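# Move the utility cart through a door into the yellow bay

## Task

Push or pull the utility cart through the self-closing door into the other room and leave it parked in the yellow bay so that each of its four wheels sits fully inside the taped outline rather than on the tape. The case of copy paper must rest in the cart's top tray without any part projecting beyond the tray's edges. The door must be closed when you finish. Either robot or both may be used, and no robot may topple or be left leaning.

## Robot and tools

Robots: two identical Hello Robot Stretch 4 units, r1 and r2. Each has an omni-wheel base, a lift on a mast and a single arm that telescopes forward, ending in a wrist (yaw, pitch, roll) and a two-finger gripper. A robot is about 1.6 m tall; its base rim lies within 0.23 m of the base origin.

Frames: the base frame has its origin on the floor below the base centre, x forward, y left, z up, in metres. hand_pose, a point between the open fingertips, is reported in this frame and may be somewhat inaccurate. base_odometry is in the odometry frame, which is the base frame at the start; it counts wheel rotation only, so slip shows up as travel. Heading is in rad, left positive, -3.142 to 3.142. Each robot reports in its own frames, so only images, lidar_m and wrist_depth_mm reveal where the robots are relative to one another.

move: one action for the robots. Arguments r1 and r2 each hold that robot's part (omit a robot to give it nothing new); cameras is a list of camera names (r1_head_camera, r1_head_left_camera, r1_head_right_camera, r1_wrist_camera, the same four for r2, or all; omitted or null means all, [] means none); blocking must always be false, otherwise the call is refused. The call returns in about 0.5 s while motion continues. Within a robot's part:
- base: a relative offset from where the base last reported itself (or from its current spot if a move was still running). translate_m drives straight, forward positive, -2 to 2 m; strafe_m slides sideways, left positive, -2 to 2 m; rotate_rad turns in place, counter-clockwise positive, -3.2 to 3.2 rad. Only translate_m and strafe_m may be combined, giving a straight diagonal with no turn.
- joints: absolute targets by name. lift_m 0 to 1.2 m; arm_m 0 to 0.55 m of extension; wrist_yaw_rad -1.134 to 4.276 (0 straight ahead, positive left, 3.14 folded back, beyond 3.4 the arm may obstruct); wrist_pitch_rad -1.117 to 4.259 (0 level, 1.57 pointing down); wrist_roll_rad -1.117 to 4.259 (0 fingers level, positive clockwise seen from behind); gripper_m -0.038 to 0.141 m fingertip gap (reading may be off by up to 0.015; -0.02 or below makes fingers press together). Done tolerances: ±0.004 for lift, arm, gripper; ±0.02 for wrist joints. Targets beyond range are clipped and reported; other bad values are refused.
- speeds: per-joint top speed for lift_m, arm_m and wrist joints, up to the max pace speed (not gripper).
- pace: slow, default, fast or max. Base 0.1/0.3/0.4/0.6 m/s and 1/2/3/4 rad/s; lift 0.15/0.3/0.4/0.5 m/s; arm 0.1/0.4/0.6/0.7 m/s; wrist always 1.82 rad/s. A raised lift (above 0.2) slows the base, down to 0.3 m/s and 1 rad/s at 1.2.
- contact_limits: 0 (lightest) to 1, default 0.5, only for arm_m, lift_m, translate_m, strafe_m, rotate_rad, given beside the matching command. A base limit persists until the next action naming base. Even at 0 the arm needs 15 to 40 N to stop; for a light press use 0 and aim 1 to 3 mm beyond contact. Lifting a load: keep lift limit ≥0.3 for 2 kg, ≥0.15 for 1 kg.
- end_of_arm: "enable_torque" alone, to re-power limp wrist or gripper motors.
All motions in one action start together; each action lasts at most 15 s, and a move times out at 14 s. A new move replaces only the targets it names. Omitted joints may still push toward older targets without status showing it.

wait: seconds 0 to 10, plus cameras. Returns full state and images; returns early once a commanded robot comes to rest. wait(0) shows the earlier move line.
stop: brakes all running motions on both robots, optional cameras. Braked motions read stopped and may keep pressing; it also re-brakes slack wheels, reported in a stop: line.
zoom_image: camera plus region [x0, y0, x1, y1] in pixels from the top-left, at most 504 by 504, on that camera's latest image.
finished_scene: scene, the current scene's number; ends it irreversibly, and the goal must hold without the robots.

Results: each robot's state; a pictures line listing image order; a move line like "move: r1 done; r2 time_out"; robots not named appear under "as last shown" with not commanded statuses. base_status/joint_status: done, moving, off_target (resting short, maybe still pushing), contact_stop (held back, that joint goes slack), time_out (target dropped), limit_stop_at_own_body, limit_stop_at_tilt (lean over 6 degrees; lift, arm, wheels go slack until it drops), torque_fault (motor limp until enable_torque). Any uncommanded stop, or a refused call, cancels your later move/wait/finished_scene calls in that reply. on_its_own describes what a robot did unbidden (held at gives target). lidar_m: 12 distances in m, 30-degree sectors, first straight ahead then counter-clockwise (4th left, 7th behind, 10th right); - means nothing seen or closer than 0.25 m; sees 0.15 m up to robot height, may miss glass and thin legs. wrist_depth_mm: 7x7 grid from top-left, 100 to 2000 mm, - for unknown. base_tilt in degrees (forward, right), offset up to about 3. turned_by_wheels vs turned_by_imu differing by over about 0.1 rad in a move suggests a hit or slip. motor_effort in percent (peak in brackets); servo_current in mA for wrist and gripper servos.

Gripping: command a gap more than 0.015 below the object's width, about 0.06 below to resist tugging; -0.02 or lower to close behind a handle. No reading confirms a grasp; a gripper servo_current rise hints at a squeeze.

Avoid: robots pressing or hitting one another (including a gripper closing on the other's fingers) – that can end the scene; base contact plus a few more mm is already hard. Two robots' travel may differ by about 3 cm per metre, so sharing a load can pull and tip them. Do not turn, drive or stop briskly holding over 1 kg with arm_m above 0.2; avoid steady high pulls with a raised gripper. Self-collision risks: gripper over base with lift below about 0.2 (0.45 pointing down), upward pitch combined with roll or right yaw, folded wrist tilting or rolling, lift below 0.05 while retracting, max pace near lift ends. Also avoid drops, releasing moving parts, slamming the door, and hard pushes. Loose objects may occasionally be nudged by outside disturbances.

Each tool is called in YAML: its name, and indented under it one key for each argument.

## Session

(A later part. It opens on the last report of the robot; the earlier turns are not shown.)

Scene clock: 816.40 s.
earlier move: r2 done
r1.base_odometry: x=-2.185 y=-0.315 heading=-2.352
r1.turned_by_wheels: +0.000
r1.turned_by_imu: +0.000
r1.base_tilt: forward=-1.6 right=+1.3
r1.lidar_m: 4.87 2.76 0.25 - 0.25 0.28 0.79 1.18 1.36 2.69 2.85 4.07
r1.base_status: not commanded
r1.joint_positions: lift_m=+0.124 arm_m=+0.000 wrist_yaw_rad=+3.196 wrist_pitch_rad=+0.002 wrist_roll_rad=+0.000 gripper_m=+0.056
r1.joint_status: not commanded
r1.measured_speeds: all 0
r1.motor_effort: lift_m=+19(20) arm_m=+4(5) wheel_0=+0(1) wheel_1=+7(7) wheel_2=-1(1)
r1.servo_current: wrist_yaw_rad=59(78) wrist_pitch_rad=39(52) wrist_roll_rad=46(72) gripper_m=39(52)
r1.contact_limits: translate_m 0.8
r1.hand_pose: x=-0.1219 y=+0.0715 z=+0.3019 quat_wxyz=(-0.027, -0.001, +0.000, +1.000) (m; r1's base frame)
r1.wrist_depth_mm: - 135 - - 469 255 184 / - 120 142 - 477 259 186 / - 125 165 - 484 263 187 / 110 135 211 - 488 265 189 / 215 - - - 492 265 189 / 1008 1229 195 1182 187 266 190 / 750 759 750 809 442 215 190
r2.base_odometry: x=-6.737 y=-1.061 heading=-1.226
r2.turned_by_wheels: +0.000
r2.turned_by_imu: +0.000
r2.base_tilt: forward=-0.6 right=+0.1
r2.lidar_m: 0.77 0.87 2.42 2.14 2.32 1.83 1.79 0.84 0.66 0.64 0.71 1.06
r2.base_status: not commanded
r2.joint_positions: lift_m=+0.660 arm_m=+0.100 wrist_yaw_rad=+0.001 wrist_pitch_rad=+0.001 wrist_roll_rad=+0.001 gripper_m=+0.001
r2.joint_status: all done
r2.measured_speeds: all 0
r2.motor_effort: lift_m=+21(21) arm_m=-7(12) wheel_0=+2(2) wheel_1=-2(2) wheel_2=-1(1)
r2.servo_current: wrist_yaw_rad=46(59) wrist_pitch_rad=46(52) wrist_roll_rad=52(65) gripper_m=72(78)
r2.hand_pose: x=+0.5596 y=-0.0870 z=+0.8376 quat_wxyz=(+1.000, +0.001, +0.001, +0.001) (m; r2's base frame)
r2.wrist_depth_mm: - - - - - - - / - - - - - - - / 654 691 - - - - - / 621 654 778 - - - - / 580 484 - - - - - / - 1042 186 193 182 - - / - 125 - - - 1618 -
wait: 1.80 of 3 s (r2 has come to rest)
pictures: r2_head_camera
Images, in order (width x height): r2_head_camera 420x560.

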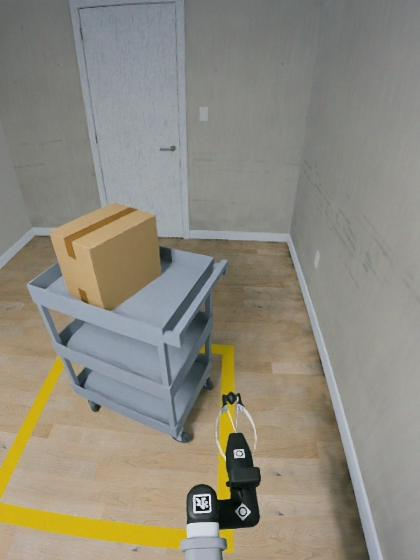

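move:
  r2: {"base":{"strafe_m":-0.16}}
  blocking: false
  cameras: []

wait:
  seconds: 3
  cameras: []

move:
  r2: {"base":{"translate_m":0.28}}
  blocking: false
  cameras: []

wait:
  seconds: 3
  cameras: []

move:
  r2: {"joints":{"arm_m":0.54,"wrist_yaw_rad":0.4},"contact_limits":{"arm_m":0}}
  blocking: false
  cameras: []

wait:
  seconds: 4
  cameras: ["r2_head_camera"]

Scene clock: 835.30 s.
move: r2 moving
r1: as last shown
r1.lidar_m: 4.89 2.79 0.25 - 0.25 0.29 0.80 1.21 1.38 2.69 2.83 4.05
r1.motor_effort: lift_m=+19(20) arm_m=+4(4) wheel_0=+0(0) wheel_1=+7(7) wheel_2=-1(1)
r1.servo_current: wrist_yaw_rad=52(65) wrist_pitch_rad=52(52) wrist_roll_rad=59(59) gripper_m=39(46)
r1.contact_limits: translate_m 0.8
r1.wrist_depth_mm: - 135 - - 469 256 183 / - 120 142 - 473 260 187 / - 125 165 - 480 262 188 / 110 135 210 - 488 264 189 / 215 - - - 496 266 190 / 1008 1182 194 1205 188 266 190 / 750 759 750 788 439 215 190
r2.base_odometry: x=-6.771 y=-1.073 heading=-1.226
r2.turned_by_wheels: +0.000
r2.turned_by_imu: +0.000
r2.base_tilt: forward=-0.7 right=+0.0
r2.lidar_m: 0.76 0.82 2.45 2.14 2.33 1.86 1.78 0.80 0.61 0.60 0.68 0.99
r2.base_status: strafe_m moving
r2.joint_positions: lift_m=+0.660 arm_m=+0.100 wrist_yaw_rad=+0.001 wrist_pitch_rad=+0.001 wrist_roll_rad=+0.001 gripper_m=+0.001
r2.joint_status: not commanded
r2.measured_speeds: translate_m=-0.001 strafe_m=-0.140 rotate_rad=+0.004 lift_m=+0.000 arm_m=+0.000 wrist_yaw_rad=+0.000 wrist_pitch_rad=+0.000 wrist_roll_rad=+0.000
r2.motor_effort: lift_m=+21(21) arm_m=-7(7) wheel_0=+13(15) wheel_1=-11(11) wheel_2=+0(1)
r2.servo_current: wrist_yaw_rad=46(65) wrist_pitch_rad=39(46) wrist_roll_rad=46(52) gripper_m=72(72)
r2.hand_pose: x=+0.5596 y=-0.0870 z=+0.8376 quat_wxyz=(+1.000, +0.001, +0.001, +0.001) (m; r2's base frame)
r2.wrist_depth_mm: - - - - - - - / - - - - - - - / 640 707 - - - - - / 627 683 798 - - - - / 569 480 - - - - - / - 477 188 193 182 - - / - 125 - - - - -
pictures: none
No camera images: "cameras" was empty.

Scene clock: 836.60 s.
earlier move: r2 done
r1.base_odometry: x=-2.185 y=-0.315 heading=-2.352
r1.turned_by_wheels: +0.000
r1.turned_by_imu: +0.000
r1.base_tilt: forward=-1.6 right=+1.3
r1.lidar_m: 4.87 2.74 0.25 - 0.25 0.28 0.80 1.20 1.38 2.68 2.83 4.05
r1.base_status: not commanded
r1.joint_positions: lift_m=+0.124 arm_m=+0.000 wrist_yaw_rad=+3.196 wrist_pitch_rad=+0.002 wrist_roll_rad=+0.000 gripper_m=+0.056
r1.joint_status: not commanded
r1.measured_speeds: all 0
r1.motor_effort: lift_m=+19(20) arm_m=+4(4) wheel_0=+0(1) wheel_1=+7(7) wheel_2=-1(1)
r1.servo_current: wrist_yaw_rad=39(72) wrist_pitch_rad=39(52) wrist_roll_rad=59(65) gripper_m=39(46)
r1.contact_limits: translate_m 0.8
r1.hand_pose: x=-0.1219 y=+0.0715 z=+0.3019 quat_wxyz=(-0.027, -0.001, +0.000, +1.000) (m; r1's base frame)
r1.wrist_depth_mm: - 134 - - 466 256 184 / - 120 142 - 480 260 186 / - 125 165 - 484 263 187 / 110 136 210 - 488 265 189 / 216 - - - 496 266 190 / 991 1205 194 1182 187 266 190 / 759 759 768 788 442 215 190
r2.base_odometry: x=-6.887 y=-1.115 heading=-1.226
r2.turned_by_wheels: +0.000
r2.turned_by_imu: +0.000
r2.base_tilt: forward=-0.7 right=+0.0
r2.lidar_m: 0.82 0.78 2.55 2.31 2.35 1.84 1.45 0.64 0.49 0.49 0.52 0.80
r2.base_status: done
r2.joint_positions: lift_m=+0.660 arm_m=+0.100 wrist_yaw_rad=+0.001 wrist_pitch_rad=+0.001 wrist_roll_rad=+0.001 gripper_m=+0.001
r2.joint_status: not commanded
r2.measured_speeds: all 0
r2.motor_effort: lift_m=+21(21) arm_m=-7(8) wheel_0=+2(15) wheel_1=-3(12) wheel_2=+0(2)
r2.servo_current: wrist_yaw_rad=46(65) wrist_pitch_rad=46(46) wrist_roll_rad=33(59) gripper_m=65(72)
r2.hand_pose: x=+0.5596 y=-0.0870 z=+0.8376 quat_wxyz=(+1.000, +0.001, +0.001, +0.001) (m; r2's base frame)
r2.wrist_depth_mm: - - - - - - - / - - - - - - - / 699 809 - - - - - / 676 768 - - - - - / 469 634 - - - - - / 1098 - 188 193 182 - - / 484 116 - - - - -
wait: 1.30 of 3 s (r2 has come to rest)
pictures: none
No camera images: "cameras" was empty.

Scene clock: 837.10 s.
move: r2 moving
r1: as last shown
r1.lidar_m: 4.91 2.79 0.25 - 0.25 0.27 0.79 1.20 1.36 2.68 2.86 4.07
r1.motor_effort: lift_m=+20(20) arm_m=+4(4) wheel_0=+0(1) wheel_1=+7(7) wheel_2=-1(1)
r1.servo_current: wrist_yaw_rad=52(65) wrist_pitch_rad=46(52) wrist_roll_rad=65(65) gripper_m=39(46)
r1.contact_limits: translate_m 0.8
r1.wrist_depth_mm: - 135 - - 466 256 184 / - 120 142 - 477 260 186 / - 125 166 - 484 264 187 / 110 135 211 - 492 265 189 / 214 - - - 500 267 190 / 1025 1205 194 1182 187 266 190 / 750 750 750 798 439 214 189
r2.base_odometry: x=-6.876 y=-1.145 heading=-1.226
r2.turned_by_wheels: +0.000
r2.turned_by_imu: +0.000
r2.base_tilt: forward=-0.7 right=+0.1
r2.lidar_m: 0.79 0.73 2.52 2.32 2.41 1.89 1.44 0.67 0.51 0.49 0.54 0.82
r2.base_status: translate_m moving
r2.joint_positions: lift_m=+0.660 arm_m=+0.100 wrist_yaw_rad=+0.001 wrist_pitch_rad=+0.001 wrist_roll_rad=+0.001 gripper_m=+0.001
r2.joint_status: not commanded
r2.measured_speeds: translate_m=+0.121 strafe_m=+0.001 rotate_rad=+0.000 lift_m=+0.000 arm_m=+0.000 wrist_yaw_rad=+0.000 wrist_pitch_rad=+0.000 wrist_roll_rad=+0.000
r2.motor_effort: lift_m=+21(21) arm_m=-7(7) wheel_0=+8(10) wheel_1=+6(9) wheel_2=-10(13)
r2.servo_current: wrist_yaw_rad=52(52) wrist_pitch_rad=39(46) wrist_roll_rad=33(59) gripper_m=72(72)
r2.hand_pose: x=+0.5596 y=-0.0870 z=+0.8376 quat_wxyz=(+1.000, +0.001, +0.001, +0.001) (m; r2's base frame)
r2.wrist_depth_mm: - - - - - - - / - - - - - - - / 691 820 - - - - - / 661 741 - - - - - / 436 621 - - - - - / 459 - 189 193 182 - - / - 116 - - - - -
pictures: none
No camera images: "cameras" was empty.

Scene clock: 839.00 s.
earlier move: r2 done
r1.base_odometry: x=-2.185 y=-0.315 heading=-2.352
r1.turned_by_wheels: +0.000
r1.turned_by_imu: +0.000
r1.base_tilt: forward=-1.6 right=+1.2
r1.lidar_m: 4.89 2.78 0.25 - 0.25 0.27 0.77 1.20 1.37 2.68 2.83 4.04
r1.base_status: not commanded
r1.joint_positions: lift_m=+0.124 arm_m=+0.000 wrist_yaw_rad=+3.196 wrist_pitch_rad=+0.002 wrist_roll_rad=+0.000 gripper_m=+0.056
r1.joint_status: not commanded
r1.measured_speeds: all 0
r1.motor_effort: lift_m=+20(20) arm_m=+4(4) wheel_0=+0(1) wheel_1=+7(7) wheel_2=-1(1)
r1.servo_current: wrist_yaw_rad=52(72) wrist_pitch_rad=46(59) wrist_roll_rad=52(65) gripper_m=39(46)
r1.contact_limits: translate_m 0.8
r1.hand_pose: x=-0.1219 y=+0.0715 z=+0.3019 quat_wxyz=(-0.027, -0.001, +0.000, +1.000) (m; r1's base frame)
r1.wrist_depth_mm: - 135 - - 466 257 184 / - 120 142 - 477 259 186 / - 125 166 - 488 263 187 / 110 135 211 - 496 265 189 / 215 - - - 496 264 190 / 991 1205 194 1205 188 266 190 / 750 759 759 798 442 215 189
r2.base_odometry: x=-6.792 y=-1.379 heading=-1.226
r2.turned_by_wheels: +0.000
r2.turned_by_imu: +0.000
r2.base_tilt: forward=-0.7 right=+0.1
r2.lidar_m: 0.64 0.53 1.00 2.30 2.47 2.14 1.50 0.68 0.53 0.51 0.56 0.85
r2.base_status: done
r2.joint_positions: lift_m=+0.660 arm_m=+0.100 wrist_yaw_rad=+0.001 wrist_pitch_rad=+0.001 wrist_roll_rad=+0.001 gripper_m=+0.001
r2.joint_status: not commanded
r2.measured_speeds: all 0
r2.motor_effort: lift_m=+21(21) arm_m=-7(7) wheel_0=+2(11) wheel_1=+3(9) wheel_2=-3(15)
r2.servo_current: wrist_yaw_rad=52(65) wrist_pitch_rad=33(46) wrist_roll_rad=52(59) gripper_m=65(78)
r2.hand_pose: x=+0.5596 y=-0.0870 z=+0.8376 quat_wxyz=(+1.000, +0.001, +0.001, +0.001) (m; r2's base frame)
r2.wrist_depth_mm: - - - - - - - / 554 - - - - - - / 554 - - - - - - / 544 - - - - - - / 351 439 585 - - - - / - - 187 193 182 - - / 831 741 - - - - -
wait: 1.90 of 3 s (r2 has come to rest)
pictures: none
No camera images: "cameras" was empty.

Scene clock: 839.50 s.
move: r2 moving
r1: as last shown
r1.base_tilt: forward=-1.6 right=+1.3
r1.lidar_m: 4.89 2.78 0.25 - 0.25 0.27 0.81 1.20 1.37 2.69 2.83 4.06
r1.motor_effort: lift_m=+19(20) arm_m=+4(4) wheel_0=+0(1) wheel_1=+7(7) wheel_2=-1(1)
r1.servo_current: wrist_yaw_rad=59(65) wrist_pitch_rad=39(46) wrist_roll_rad=52(65) gripper_m=46(46)
r1.contact_limits: translate_m 0.8
r1.wrist_depth_mm: - 134 - - 469 255 184 / - 120 142 - 477 260 185 / - 125 165 - 484 263 187 / 110 135 210 - 488 265 189 / 215 - - - 496 265 189 / 991 1205 193 1182 187 266 190 / 759 750 750 788 439 214 190
r2.base_odometry: x=-6.792 y=-1.379 heading=-1.226
r2.turned_by_wheels: +0.000
r2.turned_by_imu: +0.000
r2.base_tilt: forward=-0.7 right=+0.1
r2.lidar_m: 0.61 0.53 0.97 2.30 2.45 2.12 1.51 0.71 0.53 0.51 0.53 0.85
r2.base_status: not commanded
r2.joint_positions: lift_m=+0.660 arm_m=+0.151 wrist_yaw_rad=+0.389 wrist_pitch_rad=+0.001 wrist_roll_rad=+0.001 gripper_m=+0.001
r2.joint_status: arm_m moving; wrist_yaw_rad moving
r2.measured_speeds: translate_m=+0.000 strafe_m=+0.000 rotate_rad=+0.000 lift_m=+0.000 arm_m=+0.195 wrist_yaw_rad=+0.327 wrist_pitch_rad=+0.000 wrist_roll_rad=+0.000
r2.motor_effort: lift_m=+21(21) arm_m=+8(11) wheel_0=+2(2) wheel_1=+4(4) wheel_2=-3(3)
r2.servo_current: wrist_yaw_rad=33(117) wrist_pitch_rad=46(46) wrist_roll_rad=46(59) gripper_m=78(78)
r2.contact_limits: arm_m 0
r2.hand_pose: x=+0.6215 y=+0.0286 z=+0.8376 quat_wxyz=(+0.981, +0.001, +0.001, +0.193) (m; r2's base frame)
r2.wrist_depth_mm: - - - - - - - / 484 525 - - - - - / 484 525 - - - - - / 480 521 574 - - - - / 234 278 362 433 - - - / 277 330 183 193 182 - - / - 125 - - - 1756 1708
pictures: none
No camera images: "cameras" was empty.

Scene clock: 840.80 s.
earlier move: r2 contact_stop
r1.base_odometry: x=-2.185 y=-0.315 heading=-2.352
r1.turned_by_wheels: +0.000
r1.turned_by_imu: +0.000
r1.base_tilt: forward=-1.6 right=+1.3
r1.lidar_m: 4.89 2.79 0.25 - 0.25 0.28 0.80 1.20 1.35 2.69 2.84 4.07
r1.base_status: not commanded
r1.joint_positions: lift_m=+0.124 arm_m=+0.000 wrist_yaw_rad=+3.196 wrist_pitch_rad=+0.002 wrist_roll_rad=+0.000 gripper_m=+0.056
r1.joint_status: not commanded
r1.measured_speeds: all 0
r1.motor_effort: lift_m=+20(20) arm_m=+4(4) wheel_0=+0(1) wheel_1=+7(7) wheel_2=-1(1)
r1.servo_current: wrist_yaw_rad=46(65) wrist_pitch_rad=39(52) wrist_roll_rad=52(65) gripper_m=39(46)
r1.contact_limits: translate_m 0.8
r1.hand_pose: x=-0.1219 y=+0.0715 z=+0.3019 quat_wxyz=(-0.027, -0.001, +0.000, +1.000) (m; r1's base frame)
r1.wrist_depth_mm: - 135 - - 466 255 184 / - 120 142 - 480 260 186 / - 125 165 - 484 262 187 / 110 136 210 - 492 265 189 / 215 - - - 492 265 190 / 1008 1205 194 1205 187 266 189 / 750 750 750 798 436 215 189
r2.base_odometry: x=-6.792 y=-1.379 heading=-1.226
r2.turned_by_wheels: +0.000
r2.turned_by_imu: +0.000
r2.base_tilt: forward=-0.7 right=+0.0
r2.lidar_m: 0.63 0.57 1.01 2.29 2.49 2.13 1.54 0.68 0.51 0.51 0.56 0.85
r2.base_status: not commanded
r2.joint_positions: lift_m=+0.660 arm_m=+0.413 wrist_yaw_rad=+0.398 wrist_pitch_rad=+0.001 wrist_roll_rad=+0.001 gripper_m=+0.001
r2.joint_status: arm_m contact_stop (moved +0.313 of +0.440); the others done
r2.measured_speeds: all 0
r2.on_its_own: arm_m is slack since a contact_stop (your +0.540 is given up)
r2.motor_effort: lift_m=+21(21) arm_m=+0(14) wheel_0=+0(2) wheel_1=+0(4) wheel_2=+0(7)
r2.servo_current: wrist_yaw_rad=46(117) wrist_pitch_rad=39(46) wrist_roll_rad=46(59) gripper_m=52(78)
r2.contact_limits: arm_m 0
r2.hand_pose: x=+0.8840 y=+0.0312 z=+0.8376 quat_wxyz=(+0.980, +0.001, +0.001, +0.198) (m; r2's base frame)
r2.wrist_depth_mm: 366 - - - 1921 - - / 370 - - - 1921 - - / 370 - - - - - - / 370 - - - - - - / 176 181 214 255 - - - / 191 229 187 193 182 - - / 199 125 - - - 1618 -
wait: 1.30 of 4 s (r2 has come to rest)
pictures: r2_head_camera
Images, in order (width x height): r2_head_camera 420x560.

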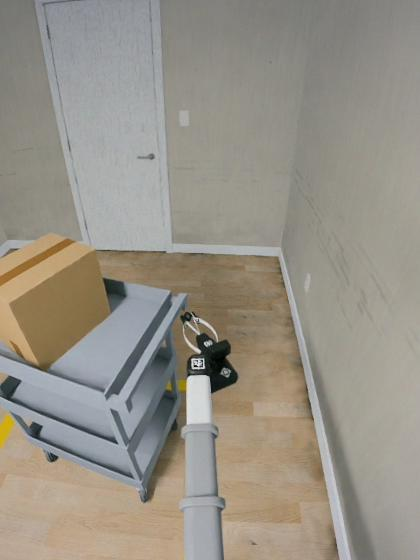

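move:
  r2: {"base":{"strafe_m":0.14},"pace":"slow"}
  blocking: false
  cameras: []

wait:
  seconds: 4
  cameras: ["r2_head_camera"]

Scene clock: 844.27 s.
move: r2 moving
r1: as last shown
r1.lidar_m: 4.89 2.77 0.25 - 0.25 0.27 0.80 1.20 1.36 2.69 2.85 4.05
r1.motor_effort: lift_m=+19(20) arm_m=+4(5) wheel_0=+0(1) wheel_1=+7(7) wheel_2=-1(1)
r1.servo_current: wrist_yaw_rad=46(72) wrist_pitch_rad=39(46) wrist_roll_rad=46(65) gripper_m=33(46)
r1.contact_limits: translate_m 0.8
r1.wrist_depth_mm: - 135 - - 462 256 184 / - 120 142 - 469 262 186 / - 124 165 - 488 263 188 / 110 135 211 - 484 265 189 / 215 - - - 500 265 190 / 1008 1205 193 1182 187 266 190 / 750 768 750 798 436 214 189
r2.base_odometry: x=-6.779 y=-1.374 heading=-1.226
r2.turned_by_wheels: +0.000
r2.turned_by_imu: +0.001
r2.base_tilt: forward=-0.7 right=+0.1
r2.lidar_m: 0.63 0.55 1.04 2.26 2.43 2.12 1.57 0.70 0.56 0.53 0.56 0.87
r2.base_status: strafe_m moving
r2.joint_positions: lift_m=+0.660 arm_m=+0.413 wrist_yaw_rad=+0.398 wrist_pitch_rad=+0.001 wrist_roll_rad=+0.001 gripper_m=+0.001
r2.joint_status: not commanded
r2.measured_speeds: translate_m=+0.000 strafe_m=+0.056 rotate_rad=-0.001 lift_m=+0.000 arm_m=+0.000 wrist_yaw_rad=+0.000 wrist_pitch_rad=+0.000 wrist_roll_rad=+0.000
r2.on_its_own: arm_m is slack since a contact_stop (your +0.540 is given up)
r2.motor_effort: lift_m=+21(21) arm_m=+0(1) wheel_0=-7(11) wheel_1=+8(8) wheel_2=+0(2)
r2.servo_current: wrist_yaw_rad=52(52) wrist_pitch_rad=39(46) wrist_roll_rad=39(59) gripper_m=59(59)
r2.contact_limits: arm_m 0
r2.hand_pose: x=+0.8840 y=+0.0312 z=+0.8376 quat_wxyz=(+0.980, +0.001, +0.001, +0.198) (m; r2's base frame)
r2.wrist_depth_mm: 359 - - - - - - / 362 - - - - - - / 362 - - - - - - / 362 - - - 1921 - - / 171 171 204 237 1983 - - / 147 217 187 193 182 - - / 189 126 - - - 1618 -
pictures: none
No camera images: "cameras" was empty.

Scene clock: 846.50 s.
earlier move: r2 done
r1.base_odometry: x=-2.185 y=-0.315 heading=-2.352
r1.turned_by_wheels: +0.000
r1.turned_by_imu: +0.000
r1.base_tilt: forward=-1.6 right=+1.3
r1.lidar_m: 4.90 2.77 0.25 - 0.25 0.28 0.78 1.17 1.38 2.68 2.83 4.07
r1.base_status: not commanded
r1.joint_positions: lift_m=+0.124 arm_m=+0.000 wrist_yaw_rad=+3.196 wrist_pitch_rad=+0.002 wrist_roll_rad=+0.000 gripper_m=+0.056
r1.joint_status: not commanded
r1.measured_speeds: all 0
r1.motor_effort: lift_m=+19(20) arm_m=+4(5) wheel_0=+0(1) wheel_1=+7(7) wheel_2=-1(1)
r1.servo_current: wrist_yaw_rad=46(72) wrist_pitch_rad=39(52) wrist_roll_rad=33(65) gripper_m=39(46)
r1.contact_limits: translate_m 0.8
r1.hand_pose: x=-0.1219 y=+0.0715 z=+0.3019 quat_wxyz=(-0.027, -0.001, +0.000, +1.000) (m; r1's base frame)
r1.wrist_depth_mm: - 135 - - 466 257 185 / - 120 142 - 477 260 186 / - 125 165 - 484 263 187 / 110 135 211 - 488 266 189 / 215 - - - 496 264 190 / 1008 1205 193 1205 188 267 190 / 750 750 750 788 439 214 190
r2.base_odometry: x=-6.661 y=-1.331 heading=-1.226
r2.turned_by_wheels: +0.000
r2.turned_by_imu: -0.002
r2.base_tilt: forward=-0.7 right=+0.0
r2.lidar_m: 0.58 0.57 2.27 2.16 2.33 2.11 1.90 0.88 0.68 0.65 0.72 1.06
r2.base_status: done
r2.joint_positions: lift_m=+0.660 arm_m=+0.413 wrist_yaw_rad=+0.401 wrist_pitch_rad=+0.001 wrist_roll_rad=+0.001 gripper_m=+0.001
r2.joint_status: not commanded
r2.measured_speeds: all 0
r2.on_its_own: arm_m is slack since a contact_stop (your +0.540 is given up)
r2.motor_effort: lift_m=+21(21) arm_m=+0(1) wheel_0=-1(28) wheel_1=+2(9) wheel_2=-3(13)
r2.servo_current: wrist_yaw_rad=52(117) wrist_pitch_rad=39(46) wrist_roll_rad=46(59) gripper_m=59(65)
r2.contact_limits: arm_m 0
r2.hand_pose: x=+0.8839 y=+0.0319 z=+0.8376 quat_wxyz=(+0.980, +0.001, +0.001, +0.199) (m; r2's base frame)
r2.wrist_depth_mm: 340 368 - - - - - / 340 375 - - - 1808 - / 342 377 - - - 1863 - / 343 377 - - 1921 - - / 163 153 158 185 247 - - / 113 137 179 193 183 - - / 170 180 - - - - 1576
wait: 2.23 of 4 s (r2 has come to rest)
pictures: r2_head_camera
Images, in order (width x height): r2_head_camera 420x560.

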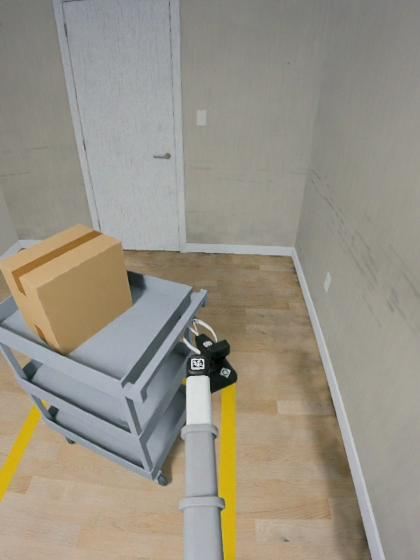

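move:
  r2: {"base":{"strafe_m":0.11},"pace":"slow"}
  blocking: false
  cameras: []

wait:
  seconds: 4
  cameras: ["r2_head_camera"]

zoom_image:
  camera: "r2_head_camera"
  region: [0, 250, 300, 550]

Scene clock: 852.40 s.
move: r2 moving
r1: as last shown
r1.lidar_m: 4.89 2.79 0.25 - 0.25 0.28 0.81 1.19 1.35 2.67 2.84 4.03
r1.motor_effort: lift_m=+19(20) arm_m=+4(4) wheel_0=+0(0) wheel_1=+7(7) wheel_2=-1(1)
r1.servo_current: wrist_yaw_rad=39(59) wrist_pitch_rad=46(46) wrist_roll_rad=33(65) gripper_m=46(46)
r1.contact_limits: translate_m 0.8
r1.wrist_depth_mm: - 135 - - 469 256 183 / - 120 142 - 473 260 186 / - 124 165 - 484 263 187 / 110 136 210 - 488 264 189 / 215 - - - 492 265 190 / 1008 1205 194 1182 187 266 190 / 741 750 759 798 442 215 189
r2.base_odometry: x=-6.647 y=-1.327 heading=-1.226
r2.turned_by_wheels: +0.000
r2.turned_by_imu: +0.000
r2.base_tilt: forward=-0.6 right=+0.1
r2.lidar_m: 0.57 0.58 2.27 2.16 2.27 2.13 1.99 0.89 0.67 0.67 0.73 1.11
r2.base_status: strafe_m moving
r2.joint_positions: lift_m=+0.660 arm_m=+0.413 wrist_yaw_rad=+0.401 wrist_pitch_rad=+0.001 wrist_roll_rad=+0.001 gripper_m=+0.001
r2.joint_status: not commanded
r2.measured_speeds: translate_m=+0.000 strafe_m=+0.056 rotate_rad=-0.003 lift_m=+0.000 arm_m=+0.000 wrist_yaw_rad=+0.000 wrist_pitch_rad=+0.000 wrist_roll_rad=+0.000
r2.on_its_own: arm_m is slack since a contact_stop (your +0.540 is given up)
r2.motor_effort: lift_m=+20(21) arm_m=+0(0) wheel_0=-5(9) wheel_1=+7(9) wheel_2=-1(3)
r2.servo_current: wrist_yaw_rad=39(52) wrist_pitch_rad=33(46) wrist_roll_rad=39(52) gripper_m=59(65)
r2.contact_limits: arm_m 0
r2.hand_pose: x=+0.8839 y=+0.0319 z=+0.8376 quat_wxyz=(+0.980, +0.001, +0.001, +0.199) (m; r2's base frame)
r2.wrist_depth_mm: 334 364 - - - - - / 336 368 - - - 1863 - / 338 370 - - - 1808 - / 340 370 - - - 1863 - / 327 142 157 185 226 268 - / 106 124 154 191 182 - - / 159 126 - - - 1618 -
pictures: none
No camera images: "cameras" was empty.

Scene clock: 854.13 s.
earlier move: r2 done
r1.base_odometry: x=-2.185 y=-0.315 heading=-2.352
r1.turned_by_wheels: +0.000
r1.turned_by_imu: +0.000
r1.base_tilt: forward=-1.6 right=+1.3
r1.lidar_m: 4.90 2.76 0.25 - 0.25 0.28 0.82 1.20 1.37 2.69 2.84 4.06
r1.base_status: not commanded
r1.joint_positions: lift_m=+0.124 arm_m=+0.000 wrist_yaw_rad=+3.196 wrist_pitch_rad=+0.002 wrist_roll_rad=+0.000 gripper_m=+0.056
r1.joint_status: not commanded
r1.measured_speeds: all 0
r1.motor_effort: lift_m=+20(20) arm_m=+4(4) wheel_0=-1(1) wheel_1=+7(7) wheel_2=-1(1)
r1.servo_current: wrist_yaw_rad=46(72) wrist_pitch_rad=46(46) wrist_roll_rad=52(65) gripper_m=46(52)
r1.contact_limits: translate_m 0.8
r1.hand_pose: x=-0.1219 y=+0.0715 z=+0.3019 quat_wxyz=(-0.027, -0.001, +0.000, +1.000) (m; r1's base frame)
r1.wrist_depth_mm: - 135 - - 469 255 184 / - 120 142 - 477 259 186 / - 125 165 - 480 262 187 / 110 135 211 - 488 265 189 / 216 - - - 500 266 190 / 1008 1229 194 1182 188 266 190 / 750 750 750 788 436 215 190
r2.base_odometry: x=-6.557 y=-1.294 heading=-1.226
r2.turned_by_wheels: +0.000
r2.turned_by_imu: -0.001
r2.base_tilt: forward=-0.6 right=+0.1
r2.lidar_m: 0.64 0.65 2.21 2.04 2.21 2.10 2.04 1.00 0.77 0.77 0.83 1.24
r2.base_status: done
r2.joint_positions: lift_m=+0.660 arm_m=+0.413 wrist_yaw_rad=+0.400 wrist_pitch_rad=+0.001 wrist_roll_rad=+0.001 gripper_m=+0.001
r2.joint_status: not commanded
r2.measured_speeds: all 0
r2.on_its_own: arm_m is slack since a contact_stop (your +0.540 is given up)
r2.motor_effort: lift_m=+21(21) arm_m=+0(1) wheel_0=-2(23) wheel_1=+5(9) wheel_2=-3(10)
r2.servo_current: wrist_yaw_rad=46(85) wrist_pitch_rad=46(46) wrist_roll_rad=52(59) gripper_m=59(65)
r2.contact_limits: arm_m 0
r2.hand_pose: x=+0.8839 y=+0.0317 z=+0.8376 quat_wxyz=(+0.980, +0.001, +0.001, +0.199) (m; r2's base frame)
r2.wrist_depth_mm: 359 387 - - - 1808 - / 362 389 424 - - 1808 - / 364 392 424 - - 1808 - / 366 394 421 - - 282 - / 131 145 163 186 235 279 - / 128 148 178 191 183 - - / 176 185 - - - - 1576
wait: 1.73 of 4 s (r2 has come to rest)
pictures: r2_head_camera
Images, in order (width x height): r2_head_camera 420x560.

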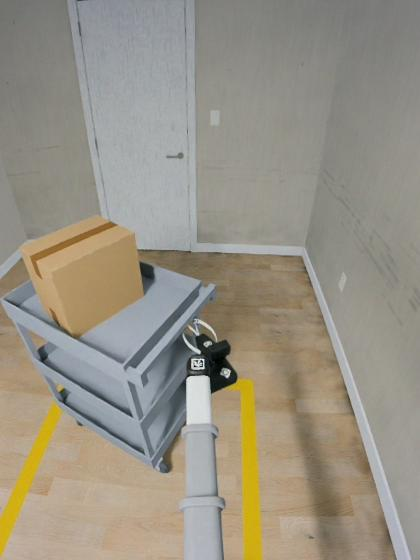

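Scaled by 1.680 from the camera's 420x560 image, which has a finer 1200x1600 frame.

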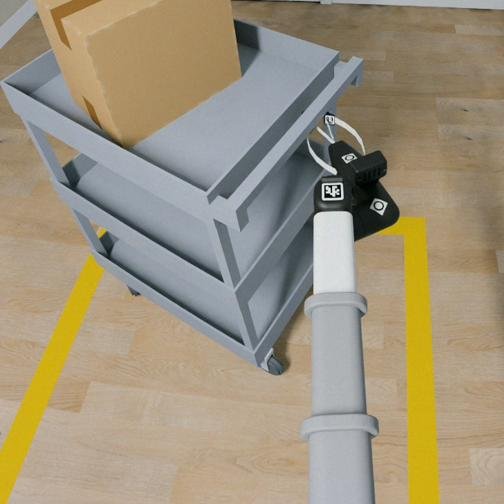

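move:
  r2: {"base":{"strafe_m":-0.12}}
  blocking: false
  cameras: []

wait:
  seconds: 3
  cameras: []

move:
  r2: {"base":{"translate_m":-0.3},"joints":{"arm_m":0.05,"wrist_yaw_rad":0}}
  blocking: false
  cameras: []

wait:
  seconds: 3
  cameras: ["r2_head_camera"]

zoom_image:
  camera: "r2_head_camera"
  region: [0, 280, 280, 560]

Scene clock: 865.83 s.
move: r2 moving
r1: as last shown
r1.base_tilt: forward=-1.6 right=+1.2
r1.lidar_m: 4.91 2.76 0.25 - 0.25 0.27 0.80 1.19 1.36 2.69 2.84 4.03
r1.motor_effort: lift_m=+19(20) arm_m=+4(4) wheel_0=+0(1) wheel_1=+7(7) wheel_2=-1(1)
r1.servo_current: wrist_yaw_rad=46(59) wrist_pitch_rad=46(46) wrist_roll_rad=59(65) gripper_m=46(46)
r1.contact_limits: translate_m 0.8
r1.wrist_depth_mm: - 135 - - 466 255 184 / - 120 142 - 473 260 186 / - 125 165 - 484 263 188 / 110 135 210 - 484 264 189 / 214 - - - 492 266 190 / 1008 1229 193 1205 187 266 190 / 750 741 750 788 439 214 190
r2.base_odometry: x=-6.591 y=-1.307 heading=-1.226
r2.turned_by_wheels: +0.000
r2.turned_by_imu: +0.001
r2.base_tilt: forward=-0.6 right=+0.1
r2.lidar_m: 0.67 0.65 2.22 2.10 2.22 2.10 2.08 0.96 0.73 0.71 0.80 1.20
r2.base_status: strafe_m moving
r2.joint_positions: lift_m=+0.660 arm_m=+0.413 wrist_yaw_rad=+0.400 wrist_pitch_rad=+0.001 wrist_roll_rad=+0.001 gripper_m=+0.001
r2.joint_status: not commanded
r2.measured_speeds: translate_m=-0.001 strafe_m=-0.141 rotate_rad=+0.005 lift_m=+0.000 arm_m=+0.000 wrist_yaw_rad=+0.000 wrist_pitch_rad=+0.000 wrist_roll_rad=+0.000
r2.on_its_own: arm_m is slack since a contact_stop (your +0.540 is given up)
r2.motor_effort: lift_m=+21(21) arm_m=+0(0) wheel_0=+11(13) wheel_1=-9(10) wheel_2=+0(4)
r2.servo_current: wrist_yaw_rad=39(59) wrist_pitch_rad=33(46) wrist_roll_rad=39(52) gripper_m=59(65)
r2.contact_limits: arm_m 0
r2.hand_pose: x=+0.8839 y=+0.0318 z=+0.8376 quat_wxyz=(+0.980, +0.001, +0.001, +0.199) (m; r2's base frame)
r2.wrist_depth_mm: 375 415 - - - 1708 - / 382 410 - - - 1808 - / 384 413 - - - 1808 - / 382 415 449 - 330 1863 - / 152 168 189 219 298 - - / 195 216 188 193 173 1863 - / 198 126 - - - - 1537
pictures: none
No camera images: "cameras" was empty.

Scene clock: 866.93 s.
earlier move: r2 done
r1.base_odometry: x=-2.185 y=-0.315 heading=-2.352
r1.turned_by_wheels: +0.000
r1.turned_by_imu: +0.000
r1.base_tilt: forward=-1.6 right=+1.3
r1.lidar_m: 4.91 2.76 0.25 - 0.25 0.27 0.79 1.21 1.37 2.68 2.84 4.06
r1.base_status: not commanded
r1.joint_positions: lift_m=+0.124 arm_m=+0.000 wrist_yaw_rad=+3.196 wrist_pitch_rad=+0.002 wrist_roll_rad=+0.000 gripper_m=+0.056
r1.joint_status: not commanded
r1.measured_speeds: all 0
r1.motor_effort: lift_m=+19(20) arm_m=+4(4) wheel_0=+0(1) wheel_1=+7(7) wheel_2=-1(1)
r1.servo_current: wrist_yaw_rad=52(65) wrist_pitch_rad=46(52) wrist_roll_rad=46(65) gripper_m=39(46)
r1.contact_limits: translate_m 0.8
r1.hand_pose: x=-0.1219 y=+0.0715 z=+0.3019 quat_wxyz=(-0.027, -0.001, +0.000, +1.000) (m; r1's base frame)
r1.wrist_depth_mm: - 135 - - 469 255 184 / - 120 142 - 473 259 186 / - 124 165 - 484 263 187 / 110 135 211 - 488 265 189 / 215 - - - 492 265 190 / 1008 1205 193 1182 187 265 190 / 750 759 750 798 439 216 190
r2.base_odometry: x=-6.670 y=-1.335 heading=-1.226
r2.turned_by_wheels: +0.000
r2.turned_by_imu: +0.000
r2.base_tilt: forward=-0.7 right=+0.1
r2.lidar_m: 0.80 0.68 2.32 2.17 2.31 2.13 1.89 0.86 0.67 0.62 0.70 1.07
r2.base_status: done
r2.joint_positions: lift_m=+0.660 arm_m=+0.413 wrist_yaw_rad=+0.400 wrist_pitch_rad=+0.001 wrist_roll_rad=+0.001 gripper_m=+0.001
r2.joint_status: not commanded
r2.measured_speeds: all 0
r2.on_its_own: arm_m is slack since a contact_stop (your +0.540 is given up)
r2.motor_effort: lift_m=+20(21) arm_m=+0(0) wheel_0=+2(13) wheel_1=-2(11) wheel_2=+0(4)
r2.servo_current: wrist_yaw_rad=52(59) wrist_pitch_rad=46(46) wrist_roll_rad=46(59) gripper_m=59(65)
r2.contact_limits: arm_m 0
r2.hand_pose: x=+0.8839 y=+0.0318 z=+0.8376 quat_wxyz=(+0.980, +0.001, +0.001, +0.199) (m; r2's base frame)
r2.wrist_depth_mm: 433 - - - - - - / 436 466 - - - - - / 433 473 - - - - - / 439 469 - - - - - / 212 245 286 330 - - - / 257 285 186 193 182 - - / - 125 - - - 1618 -
wait: 1.10 of 3 s (r2 has come to rest)
pictures: none
No camera images: "cameras" was empty.

Scene clock: 867.43 s.
move: r2 moving
r1: as last shown
r1.base_tilt: forward=-1.6 right=+1.2
r1.lidar_m: 4.90 2.76 0.25 - 0.25 0.28 0.79 1.20 1.36 2.68 2.86 4.06
r1.motor_effort: lift_m=+19(20) arm_m=+4(4) wheel_0=+0(0) wheel_1=+7(7) wheel_2=-1(1)
r1.servo_current: wrist_yaw_rad=52(59) wrist_pitch_rad=39(46) wrist_roll_rad=46(65) gripper_m=52(52)
r1.contact_limits: translate_m 0.8
r1.wrist_depth_mm: - 135 - - 466 256 183 / - 120 142 - 473 260 186 / - 125 165 - 484 263 188 / 110 136 210 - 488 265 189 / 215 - - - 496 265 190 / 1025 1182 194 1205 187 267 190 / 750 750 759 788 439 214 190
r2.base_odometry: x=-6.681 y=-1.305 heading=-1.226
r2.turned_by_wheels: +0.000
r2.turned_by_imu: +0.000
r2.base_tilt: forward=-0.7 right=+0.1
r2.lidar_m: 0.79 0.69 2.30 2.18 2.32 2.10 1.89 0.82 0.67 0.63 0.70 1.05
r2.base_status: translate_m moving
r2.joint_positions: lift_m=+0.660 arm_m=+0.363 wrist_yaw_rad=+0.011 wrist_pitch_rad=+0.001 wrist_roll_rad=+0.001 gripper_m=+0.001
r2.joint_status: arm_m moving; wrist_yaw_rad moving
r2.measured_speeds: translate_m=-0.121 strafe_m=-0.001 rotate_rad=-0.003 lift_m=+0.000 arm_m=-0.195 wrist_yaw_rad=-0.323 wrist_pitch_rad=+0.000 wrist_roll_rad=+0.000
r2.motor_effort: lift_m=+20(21) arm_m=-4(11) wheel_0=-6(8) wheel_1=-6(8) wheel_2=+11(13)
r2.servo_current: wrist_yaw_rad=0(117) wrist_pitch_rad=46(46) wrist_roll_rad=46(52) gripper_m=52(65)
r2.hand_pose: x=+0.8230 y=-0.0843 z=+0.8376 quat_wxyz=(+1.000, +0.001, +0.001, +0.005) (m; r2's base frame)
r2.wrist_depth_mm: - - - - - - - / - - - - - - - / - - - - - - - / - - - - - - - / 324 404 - - - - - / - - 186 193 182 - - / 1863 1708 - - - 1618 -
pictures: none
No camera images: "cameras" was empty.

Scene clock: 869.43 s.
earlier move: r2 done
r1.base_odometry: x=-2.185 y=-0.315 heading=-2.352
r1.turned_by_wheels: +0.000
r1.turned_by_imu: +0.000
r1.base_tilt: forward=-1.6 right=+1.3
r1.lidar_m: 4.89 2.76 0.25 - 0.25 0.27 0.79 1.21 1.34 2.69 2.86 4.06
r1.base_status: not commanded
r1.joint_positions: lift_m=+0.124 arm_m=+0.000 wrist_yaw_rad=+3.196 wrist_pitch_rad=+0.002 wrist_roll_rad=+0.000 gripper_m=+0.056
r1.joint_status: not commanded
r1.measured_speeds: all 0
r1.motor_effort: lift_m=+19(20) arm_m=+4(4) wheel_0=+0(1) wheel_1=+7(7) wheel_2=-1(1)
r1.servo_current: wrist_yaw_rad=52(59) wrist_pitch_rad=46(52) wrist_roll_rad=65(65) gripper_m=39(52)
r1.contact_limits: translate_m 0.8
r1.hand_pose: x=-0.1219 y=+0.0715 z=+0.3019 quat_wxyz=(-0.027, -0.001, +0.000, +1.000) (m; r1's base frame)
r1.wrist_depth_mm: - 135 - - 469 256 183 / - 120 142 - 477 259 186 / - 125 165 - 484 263 188 / 110 135 211 - 488 265 189 / 215 - - - 492 264 190 / 1008 1229 194 1229 187 266 190 / 759 750 750 788 442 215 189
r2.base_odometry: x=-6.771 y=-1.053 heading=-1.226
r2.turned_by_wheels: +0.000
r2.turned_by_imu: +0.000
r2.base_tilt: forward=-0.7 right=+0.1
r2.lidar_m: 1.00 0.96 2.46 2.19 2.32 1.82 1.78 0.82 0.63 0.60 0.68 1.03
r2.base_status: done
r2.joint_positions: lift_m=+0.660 arm_m=+0.050 wrist_yaw_rad=+0.003 wrist_pitch_rad=+0.001 wrist_roll_rad=+0.001 gripper_m=+0.001
r2.joint_status: all done
r2.measured_speeds: all 0
r2.motor_effort: lift_m=+20(21) arm_m=-7(13) wheel_0=-3(12) wheel_1=-4(9) wheel_2=+3(14)
r2.servo_current: wrist_yaw_rad=46(117) wrist_pitch_rad=39(52) wrist_roll_rad=52(59) gripper_m=59(65)
r2.hand_pose: x=+0.5097 y=-0.0867 z=+0.8376 quat_wxyz=(+1.000, +0.001, +0.001, +0.001) (m; r2's base frame)
r2.wrist_depth_mm: - - - - - - - / - - - - - - - / 878 960 - - - - - / 891 931 - - - - - / - - - - - - - / - - 186 193 182 - - / - 125 - - - - -
wait: 2.00 of 3 s (r2 has come to rest)
pictures: r2_head_camera
Images, in order (width x height): r2_head_camera 420x560.

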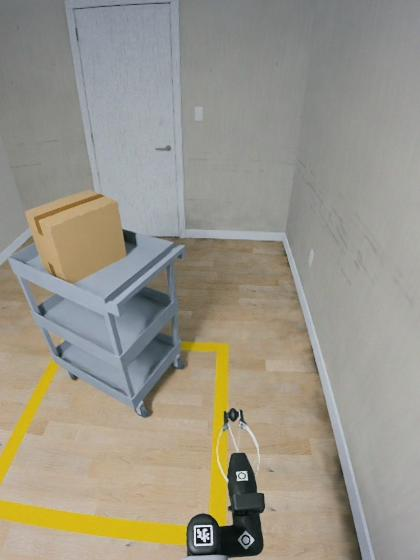

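Scaled by 1.800 from the camera's 420x560 image, which has a finer 1200x1600 frame.

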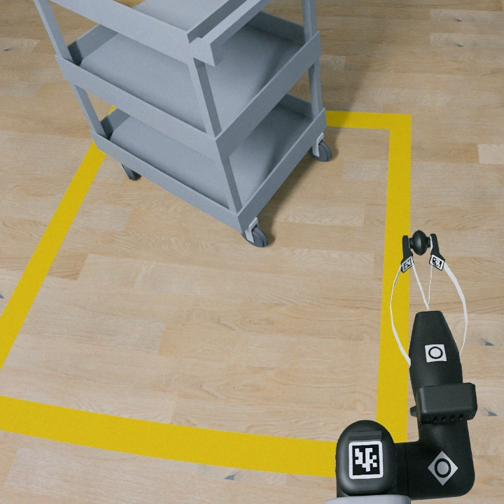

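move:
  r2: {"base":{"strafe_m":-0.25},"joints":{"arm_m":0.0,"wrist_yaw_rad":3.1}}
  blocking: false
  cameras: []

wait:
  seconds: 4
  cameras: []

wait:
  seconds: 1
  cameras: ["r2_head_camera"]

Scene clock: 896.03 s.
move: r2 moving
r1: as last shown
r1.lidar_m: 4.91 2.76 0.25 - 0.25 0.27 0.82 1.19 1.34 2.70 2.84 4.04
r1.servo_current: wrist_yaw_rad=59(59) wrist_pitch_rad=39(46) wrist_roll_rad=33(52) gripper_m=39(46)
r1.contact_limits: translate_m 0.8
r1.wrist_depth_mm: - 135 - - 462 255 185 / - 120 142 - 473 260 186 / - 124 165 - 480 263 188 / 110 135 210 - 488 265 189 / 216 - - - 500 266 189 / 1008 1229 193 1160 187 265 190 / 759 750 750 778 442 214 190
r2.base_odometry: x=-6.805 y=-1.065 heading=-1.227
r2.turned_by_wheels: +0.000
r2.turned_by_imu: +0.000
r2.base_tilt: forward=-0.7 right=+0.0
r2.lidar_m: 1.04 0.99 2.48 2.21 2.33 1.81 1.72 0.78 0.58 0.57 0.63 0.93
r2.base_status: strafe_m moving
r2.joint_positions: lift_m=+0.660 arm_m=+0.009 wrist_yaw_rad=+0.563 wrist_pitch_rad=+0.001 wrist_roll_rad=+0.001 gripper_m=+0.001
r2.joint_status: arm_m moving; wrist_yaw_rad moving
r2.measured_speeds: translate_m=+0.000 strafe_m=-0.141 rotate_rad=+0.000 lift_m=+0.000 arm_m=-0.088 wrist_yaw_rad=+1.737 wrist_pitch_rad=+0.000 wrist_roll_rad=+0.000
r2.motor_effort: lift_m=+21(21) arm_m=-8(11) wheel_0=+10(13) wheel_1=-10(12) wheel_2=-1(3)
r2.servo_current: wrist_yaw_rad=117(117) wrist_pitch_rad=39(39) wrist_roll_rad=46(59) gripper_m=59(65)
r2.hand_pose: x=+0.4700 y=+0.0799 z=+0.8376 quat_wxyz=(+0.961, +0.001, +0.001, +0.278) (m; r2's base frame)
r2.wrist_depth_mm: - - - - - - - / - - - - - - - / - - - 1042 - - - / - - - 1042 - - - / - - - 1499 - - - / - - 187 192 182 - - / 1921 1661 1576 - - 1708 1756
pictures: none
No camera images: "cameras" was empty.

Scene clock: 897.90 s.
earlier move: r2 done
r1.base_odometry: x=-2.185 y=-0.315 heading=-2.352
r1.turned_by_wheels: +0.000
r1.turned_by_imu: +0.000
r1.base_tilt: forward=-1.6 right=+1.3
r1.lidar_m: 4.90 2.76 0.25 - 0.25 0.28 0.80 1.20 1.36 2.68 2.87 4.03
r1.base_status: not commanded
r1.joint_positions: lift_m=+0.124 arm_m=+0.000 wrist_yaw_rad=+3.196 wrist_pitch_rad=+0.002 wrist_roll_rad=+0.000 gripper_m=+0.056
r1.joint_status: not commanded
r1.measured_speeds: all 0
r1.motor_effort: lift_m=+19(20) arm_m=+4(4) wheel_0=+0(1) wheel_1=+7(7) wheel_2=-1(1)
r1.servo_current: wrist_yaw_rad=46(65) wrist_pitch_rad=39(46) wrist_roll_rad=65(65) gripper_m=46(46)
r1.contact_limits: translate_m 0.8
r1.hand_pose: x=-0.1219 y=+0.0715 z=+0.3019 quat_wxyz=(-0.027, -0.001, +0.000, +1.000) (m; r1's base frame)
r1.wrist_depth_mm: - 134 - - 466 256 185 / - 120 142 - 480 260 186 / - 125 165 - 484 263 187 / 110 135 211 - 488 264 189 / 214 - - - 496 265 190 / 991 1205 195 1182 187 267 190 / 750 750 750 778 439 215 190
r2.base_odometry: x=-7.007 y=-1.137 heading=-1.226
r2.turned_by_wheels: +0.000
r2.turned_by_imu: +0.000
r2.base_tilt: forward=-0.7 right=+0.1
r2.lidar_m: 1.28 1.05 2.67 2.43 2.34 1.86 1.11 0.49 0.37 0.36 0.41 0.63
r2.base_status: done
r2.joint_positions: lift_m=+0.660 arm_m=+0.000 wrist_yaw_rad=+3.097 wrist_pitch_rad=+0.001 wrist_roll_rad=+0.001 gripper_m=+0.001
r2.joint_status: all done
r2.measured_speeds: all 0
r2.motor_effort: lift_m=+20(21) arm_m=-7(12) wheel_0=+2(13) wheel_1=-2(12) wheel_2=+0(3)
r2.servo_current: wrist_yaw_rad=46(117) wrist_pitch_rad=39(52) wrist_roll_rad=46(59) gripper_m=59(65)
r2.hand_pose: x=-0.1131 y=+0.1002 z=+0.8376 quat_wxyz=(+0.022, -0.001, +0.001, +1.000) (m; r2's base frame)
r2.wrist_depth_mm: - - 1661 - - - - / - 131 184 - - - - / 106 141 190 - - - - / 131 144 266 - - - - / - - 1863 - - - - / 227 - 183 193 174 - - / - 116 - - - 1661 1661
wait: 1.87 of 4 s (r2 has come to rest)
pictures: none
No camera images: "cameras" was empty.

Scene clock: 898.90 s.
r1.base_odometry: x=-2.185 y=-0.315 heading=-2.352
r1.turned_by_wheels: +0.000
r1.turned_by_imu: +0.000
r1.base_tilt: forward=-1.6 right=+1.3
r1.lidar_m: 4.90 2.79 0.25 - 0.25 0.28 0.81 1.19 1.39 2.69 2.86 4.06
r1.base_status: not commanded
r1.joint_positions: lift_m=+0.124 arm_m=+0.000 wrist_yaw_rad=+3.196 wrist_pitch_rad=+0.002 wrist_roll_rad=+0.000 gripper_m=+0.056
r1.joint_status: not commanded
r1.measured_speeds: all 0
r1.motor_effort: lift_m=+19(20) arm_m=+4(4) wheel_0=+0(1) wheel_1=+6(7) wheel_2=-1(1)
r1.servo_current: wrist_yaw_rad=46(65) wrist_pitch_rad=39(46) wrist_roll_rad=46(65) gripper_m=46(46)
r1.contact_limits: translate_m 0.8
r1.hand_pose: x=-0.1219 y=+0.0715 z=+0.3019 quat_wxyz=(-0.027, -0.001, +0.000, +1.000) (m; r1's base frame)
r1.wrist_depth_mm: - 135 - - 466 256 184 / - 120 142 - 473 259 186 / - 124 165 - 484 262 187 / 110 135 210 - 488 265 189 / 215 - - - 500 265 190 / 1008 1205 193 1160 187 266 190 / 741 768 750 788 439 215 190
r2.base_odometry: x=-7.007 y=-1.137 heading=-1.226
r2.turned_by_wheels: +0.000
r2.turned_by_imu: +0.000
r2.base_tilt: forward=-0.7 right=+0.1
r2.lidar_m: 1.29 1.02 2.65 2.44 2.35 1.86 1.09 0.50 0.36 0.37 0.37 0.60
r2.base_status: done
r2.joint_positions: lift_m=+0.660 arm_m=+0.000 wrist_yaw_rad=+3.097 wrist_pitch_rad=+0.001 wrist_roll_rad=+0.001 gripper_m=+0.001
r2.joint_status: all done
r2.measured_speeds: all 0
r2.motor_effort: lift_m=+21(21) arm_m=-6(12) wheel_0=+2(13) wheel_1=-2(12) wheel_2=+0(3)
r2.servo_current: wrist_yaw_rad=52(117) wrist_pitch_rad=33(52) wrist_roll_rad=46(59) gripper_m=59(65)
r2.hand_pose: x=-0.1131 y=+0.1002 z=+0.8376 quat_wxyz=(+0.022, -0.001, +0.001, +1.000) (m; r2's base frame)
r2.wrist_depth_mm: - - 1756 - - - - / - 131 184 - - - - / 106 140 189 - - - - / 131 144 264 - - - - / - - 1863 - - - - / 227 - 183 192 174 - - / - 116 - - - 1618 1708
wait: 1.00 s; at rest by 0.27 s
pictures: r2_head_camera
Images, in order (width x height): r2_head_camera 420x560.

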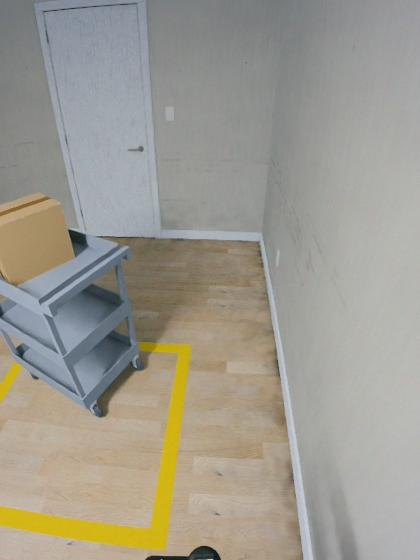

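move:
  r2: {"base":{"translate_m":2.0}}
  blocking: false
  cameras: []

wait:
  seconds: 9
  cameras: ["r2_head_camera"]

Scene clock: 903.63 s.
move: r2 moving
r1: as last shown
r1.lidar_m: 4.91 2.77 0.25 - 0.25 0.28 0.81 1.19 1.35 2.69 2.85 4.05
r1.motor_effort: lift_m=+19(20) arm_m=+4(4) wheel_0=+0(1) wheel_1=+7(7) wheel_2=-1(1)
r1.servo_current: wrist_yaw_rad=59(59) wrist_pitch_rad=39(46) wrist_roll_rad=46(59) gripper_m=46(46)
r1.contact_limits: translate_m 0.8
r1.wrist_depth_mm: - 135 - - 469 255 183 / - 120 142 - 477 260 186 / - 125 165 - 480 264 187 / 110 135 210 - 492 264 189 / 215 - - - 496 265 190 / 1025 1205 194 1205 188 266 190 / 759 750 750 788 439 214 190
r2.base_odometry: x=-6.996 y=-1.166 heading=-1.226
r2.turned_by_wheels: +0.000
r2.turned_by_imu: +0.001
r2.base_tilt: forward=-0.7 right=+0.1
r2.lidar_m: 1.26 1.03 2.64 2.41 2.41 1.88 1.10 0.49 0.39 0.37 0.38 0.63
r2.base_status: translate_m moving
r2.joint_positions: lift_m=+0.660 arm_m=+0.000 wrist_yaw_rad=+3.097 wrist_pitch_rad=+0.001 wrist_roll_rad=+0.001 gripper_m=+0.001
r2.joint_status: not commanded
r2.measured_speeds: translate_m=+0.121 strafe_m=+0.000 rotate_rad=+0.005 lift_m=+0.000 arm_m=+0.000 wrist_yaw_rad=+0.000 wrist_pitch_rad=+0.000 wrist_roll_rad=+0.000
r2.motor_effort: lift_m=+20(21) arm_m=-7(7) wheel_0=+8(10) wheel_1=+7(8) wheel_2=-12(13)
r2.servo_current: wrist_yaw_rad=46(52) wrist_pitch_rad=46(46) wrist_roll_rad=52(59) gripper_m=59(59)
r2.hand_pose: x=-0.1131 y=+0.1002 z=+0.8376 quat_wxyz=(+0.022, -0.001, +0.001, +1.000) (m; r2's base frame)
r2.wrist_depth_mm: - 142 1921 - - - - / - 129 195 - - - - / - 140 196 - - - - / 127 144 237 - - - - / - - - - - - - / 225 - 183 193 174 - - / - 116 - - - 1708 1708
pictures: none
No camera images: "cameras" was empty.

Scene clock: 911.30 s.
earlier move: r2 done
r1.base_odometry: x=-2.185 y=-0.315 heading=-2.352
r1.turned_by_wheels: +0.000
r1.turned_by_imu: +0.000
r1.base_tilt: forward=-1.6 right=+1.3
r1.lidar_m: 4.88 2.77 0.25 - 0.25 0.27 0.78 1.21 1.34 2.69 2.84 4.07
r1.base_status: not commanded
r1.joint_positions: lift_m=+0.124 arm_m=+0.000 wrist_yaw_rad=+3.196 wrist_pitch_rad=+0.002 wrist_roll_rad=+0.000 gripper_m=+0.056
r1.joint_status: not commanded
r1.measured_speeds: all 0
r1.motor_effort: lift_m=+20(20) arm_m=+4(4) wheel_0=+0(1) wheel_1=+7(7) wheel_2=-1(1)
r1.servo_current: wrist_yaw_rad=52(72) wrist_pitch_rad=39(52) wrist_roll_rad=46(65) gripper_m=39(52)
r1.contact_limits: translate_m 0.8
r1.hand_pose: x=-0.1219 y=+0.0715 z=+0.3019 quat_wxyz=(-0.027, -0.001, +0.000, +1.000) (m; r1's base frame)
r1.wrist_depth_mm: - 135 - - 469 257 185 / - 120 142 - 477 260 186 / - 125 165 - 484 263 189 / 110 135 209 - 484 265 189 / 215 - - - 496 266 190 / 1008 1229 194 1182 189 267 190 / 741 741 750 788 442 214 190
r2.base_odometry: x=-6.331 y=-3.019 heading=-1.226
r2.turned_by_wheels: +0.000
r2.turned_by_imu: +0.003
r2.base_tilt: forward=-0.7 right=+0.1
r2.lidar_m: 0.94 1.01 1.52 2.23 0.75 0.72 1.70 0.75 0.59 0.57 0.63 0.93
r2.base_status: done
r2.joint_positions: lift_m=+0.660 arm_m=+0.000 wrist_yaw_rad=+3.097 wrist_pitch_rad=+0.001 wrist_roll_rad=+0.001 gripper_m=+0.001
r2.joint_status: not commanded
r2.measured_speeds: all 0
r2.motor_effort: lift_m=+20(21) arm_m=-6(7) wheel_0=+2(11) wheel_1=+3(10) wheel_2=-4(15)
r2.servo_current: wrist_yaw_rad=52(65) wrist_pitch_rad=39(46) wrist_roll_rad=33(65) gripper_m=52(65)
r2.hand_pose: x=-0.1131 y=+0.1001 z=+0.8376 quat_wxyz=(+0.022, -0.001, +0.001, +1.000) (m; r2's base frame)
r2.wrist_depth_mm: - 142 - - - - - / - 133 213 - - - - / 106 142 187 - - - 732 / 132 144 - - - - 715 / - - - - - - - / 220 - 185 193 182 - - / - 125 - - - - -
wait: 7.67 of 9 s (r2 has come to rest)
pictures: r2_head_camera
Images, in order (width x height): r2_head_camera 420x560.

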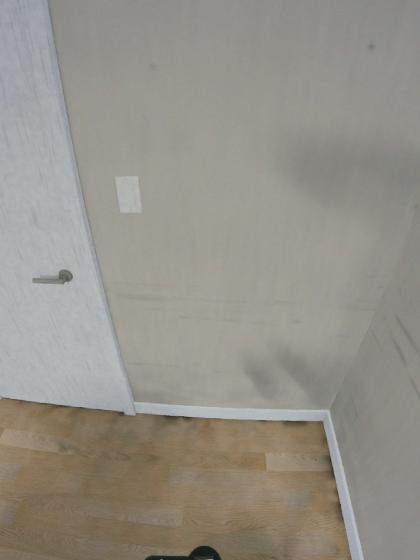

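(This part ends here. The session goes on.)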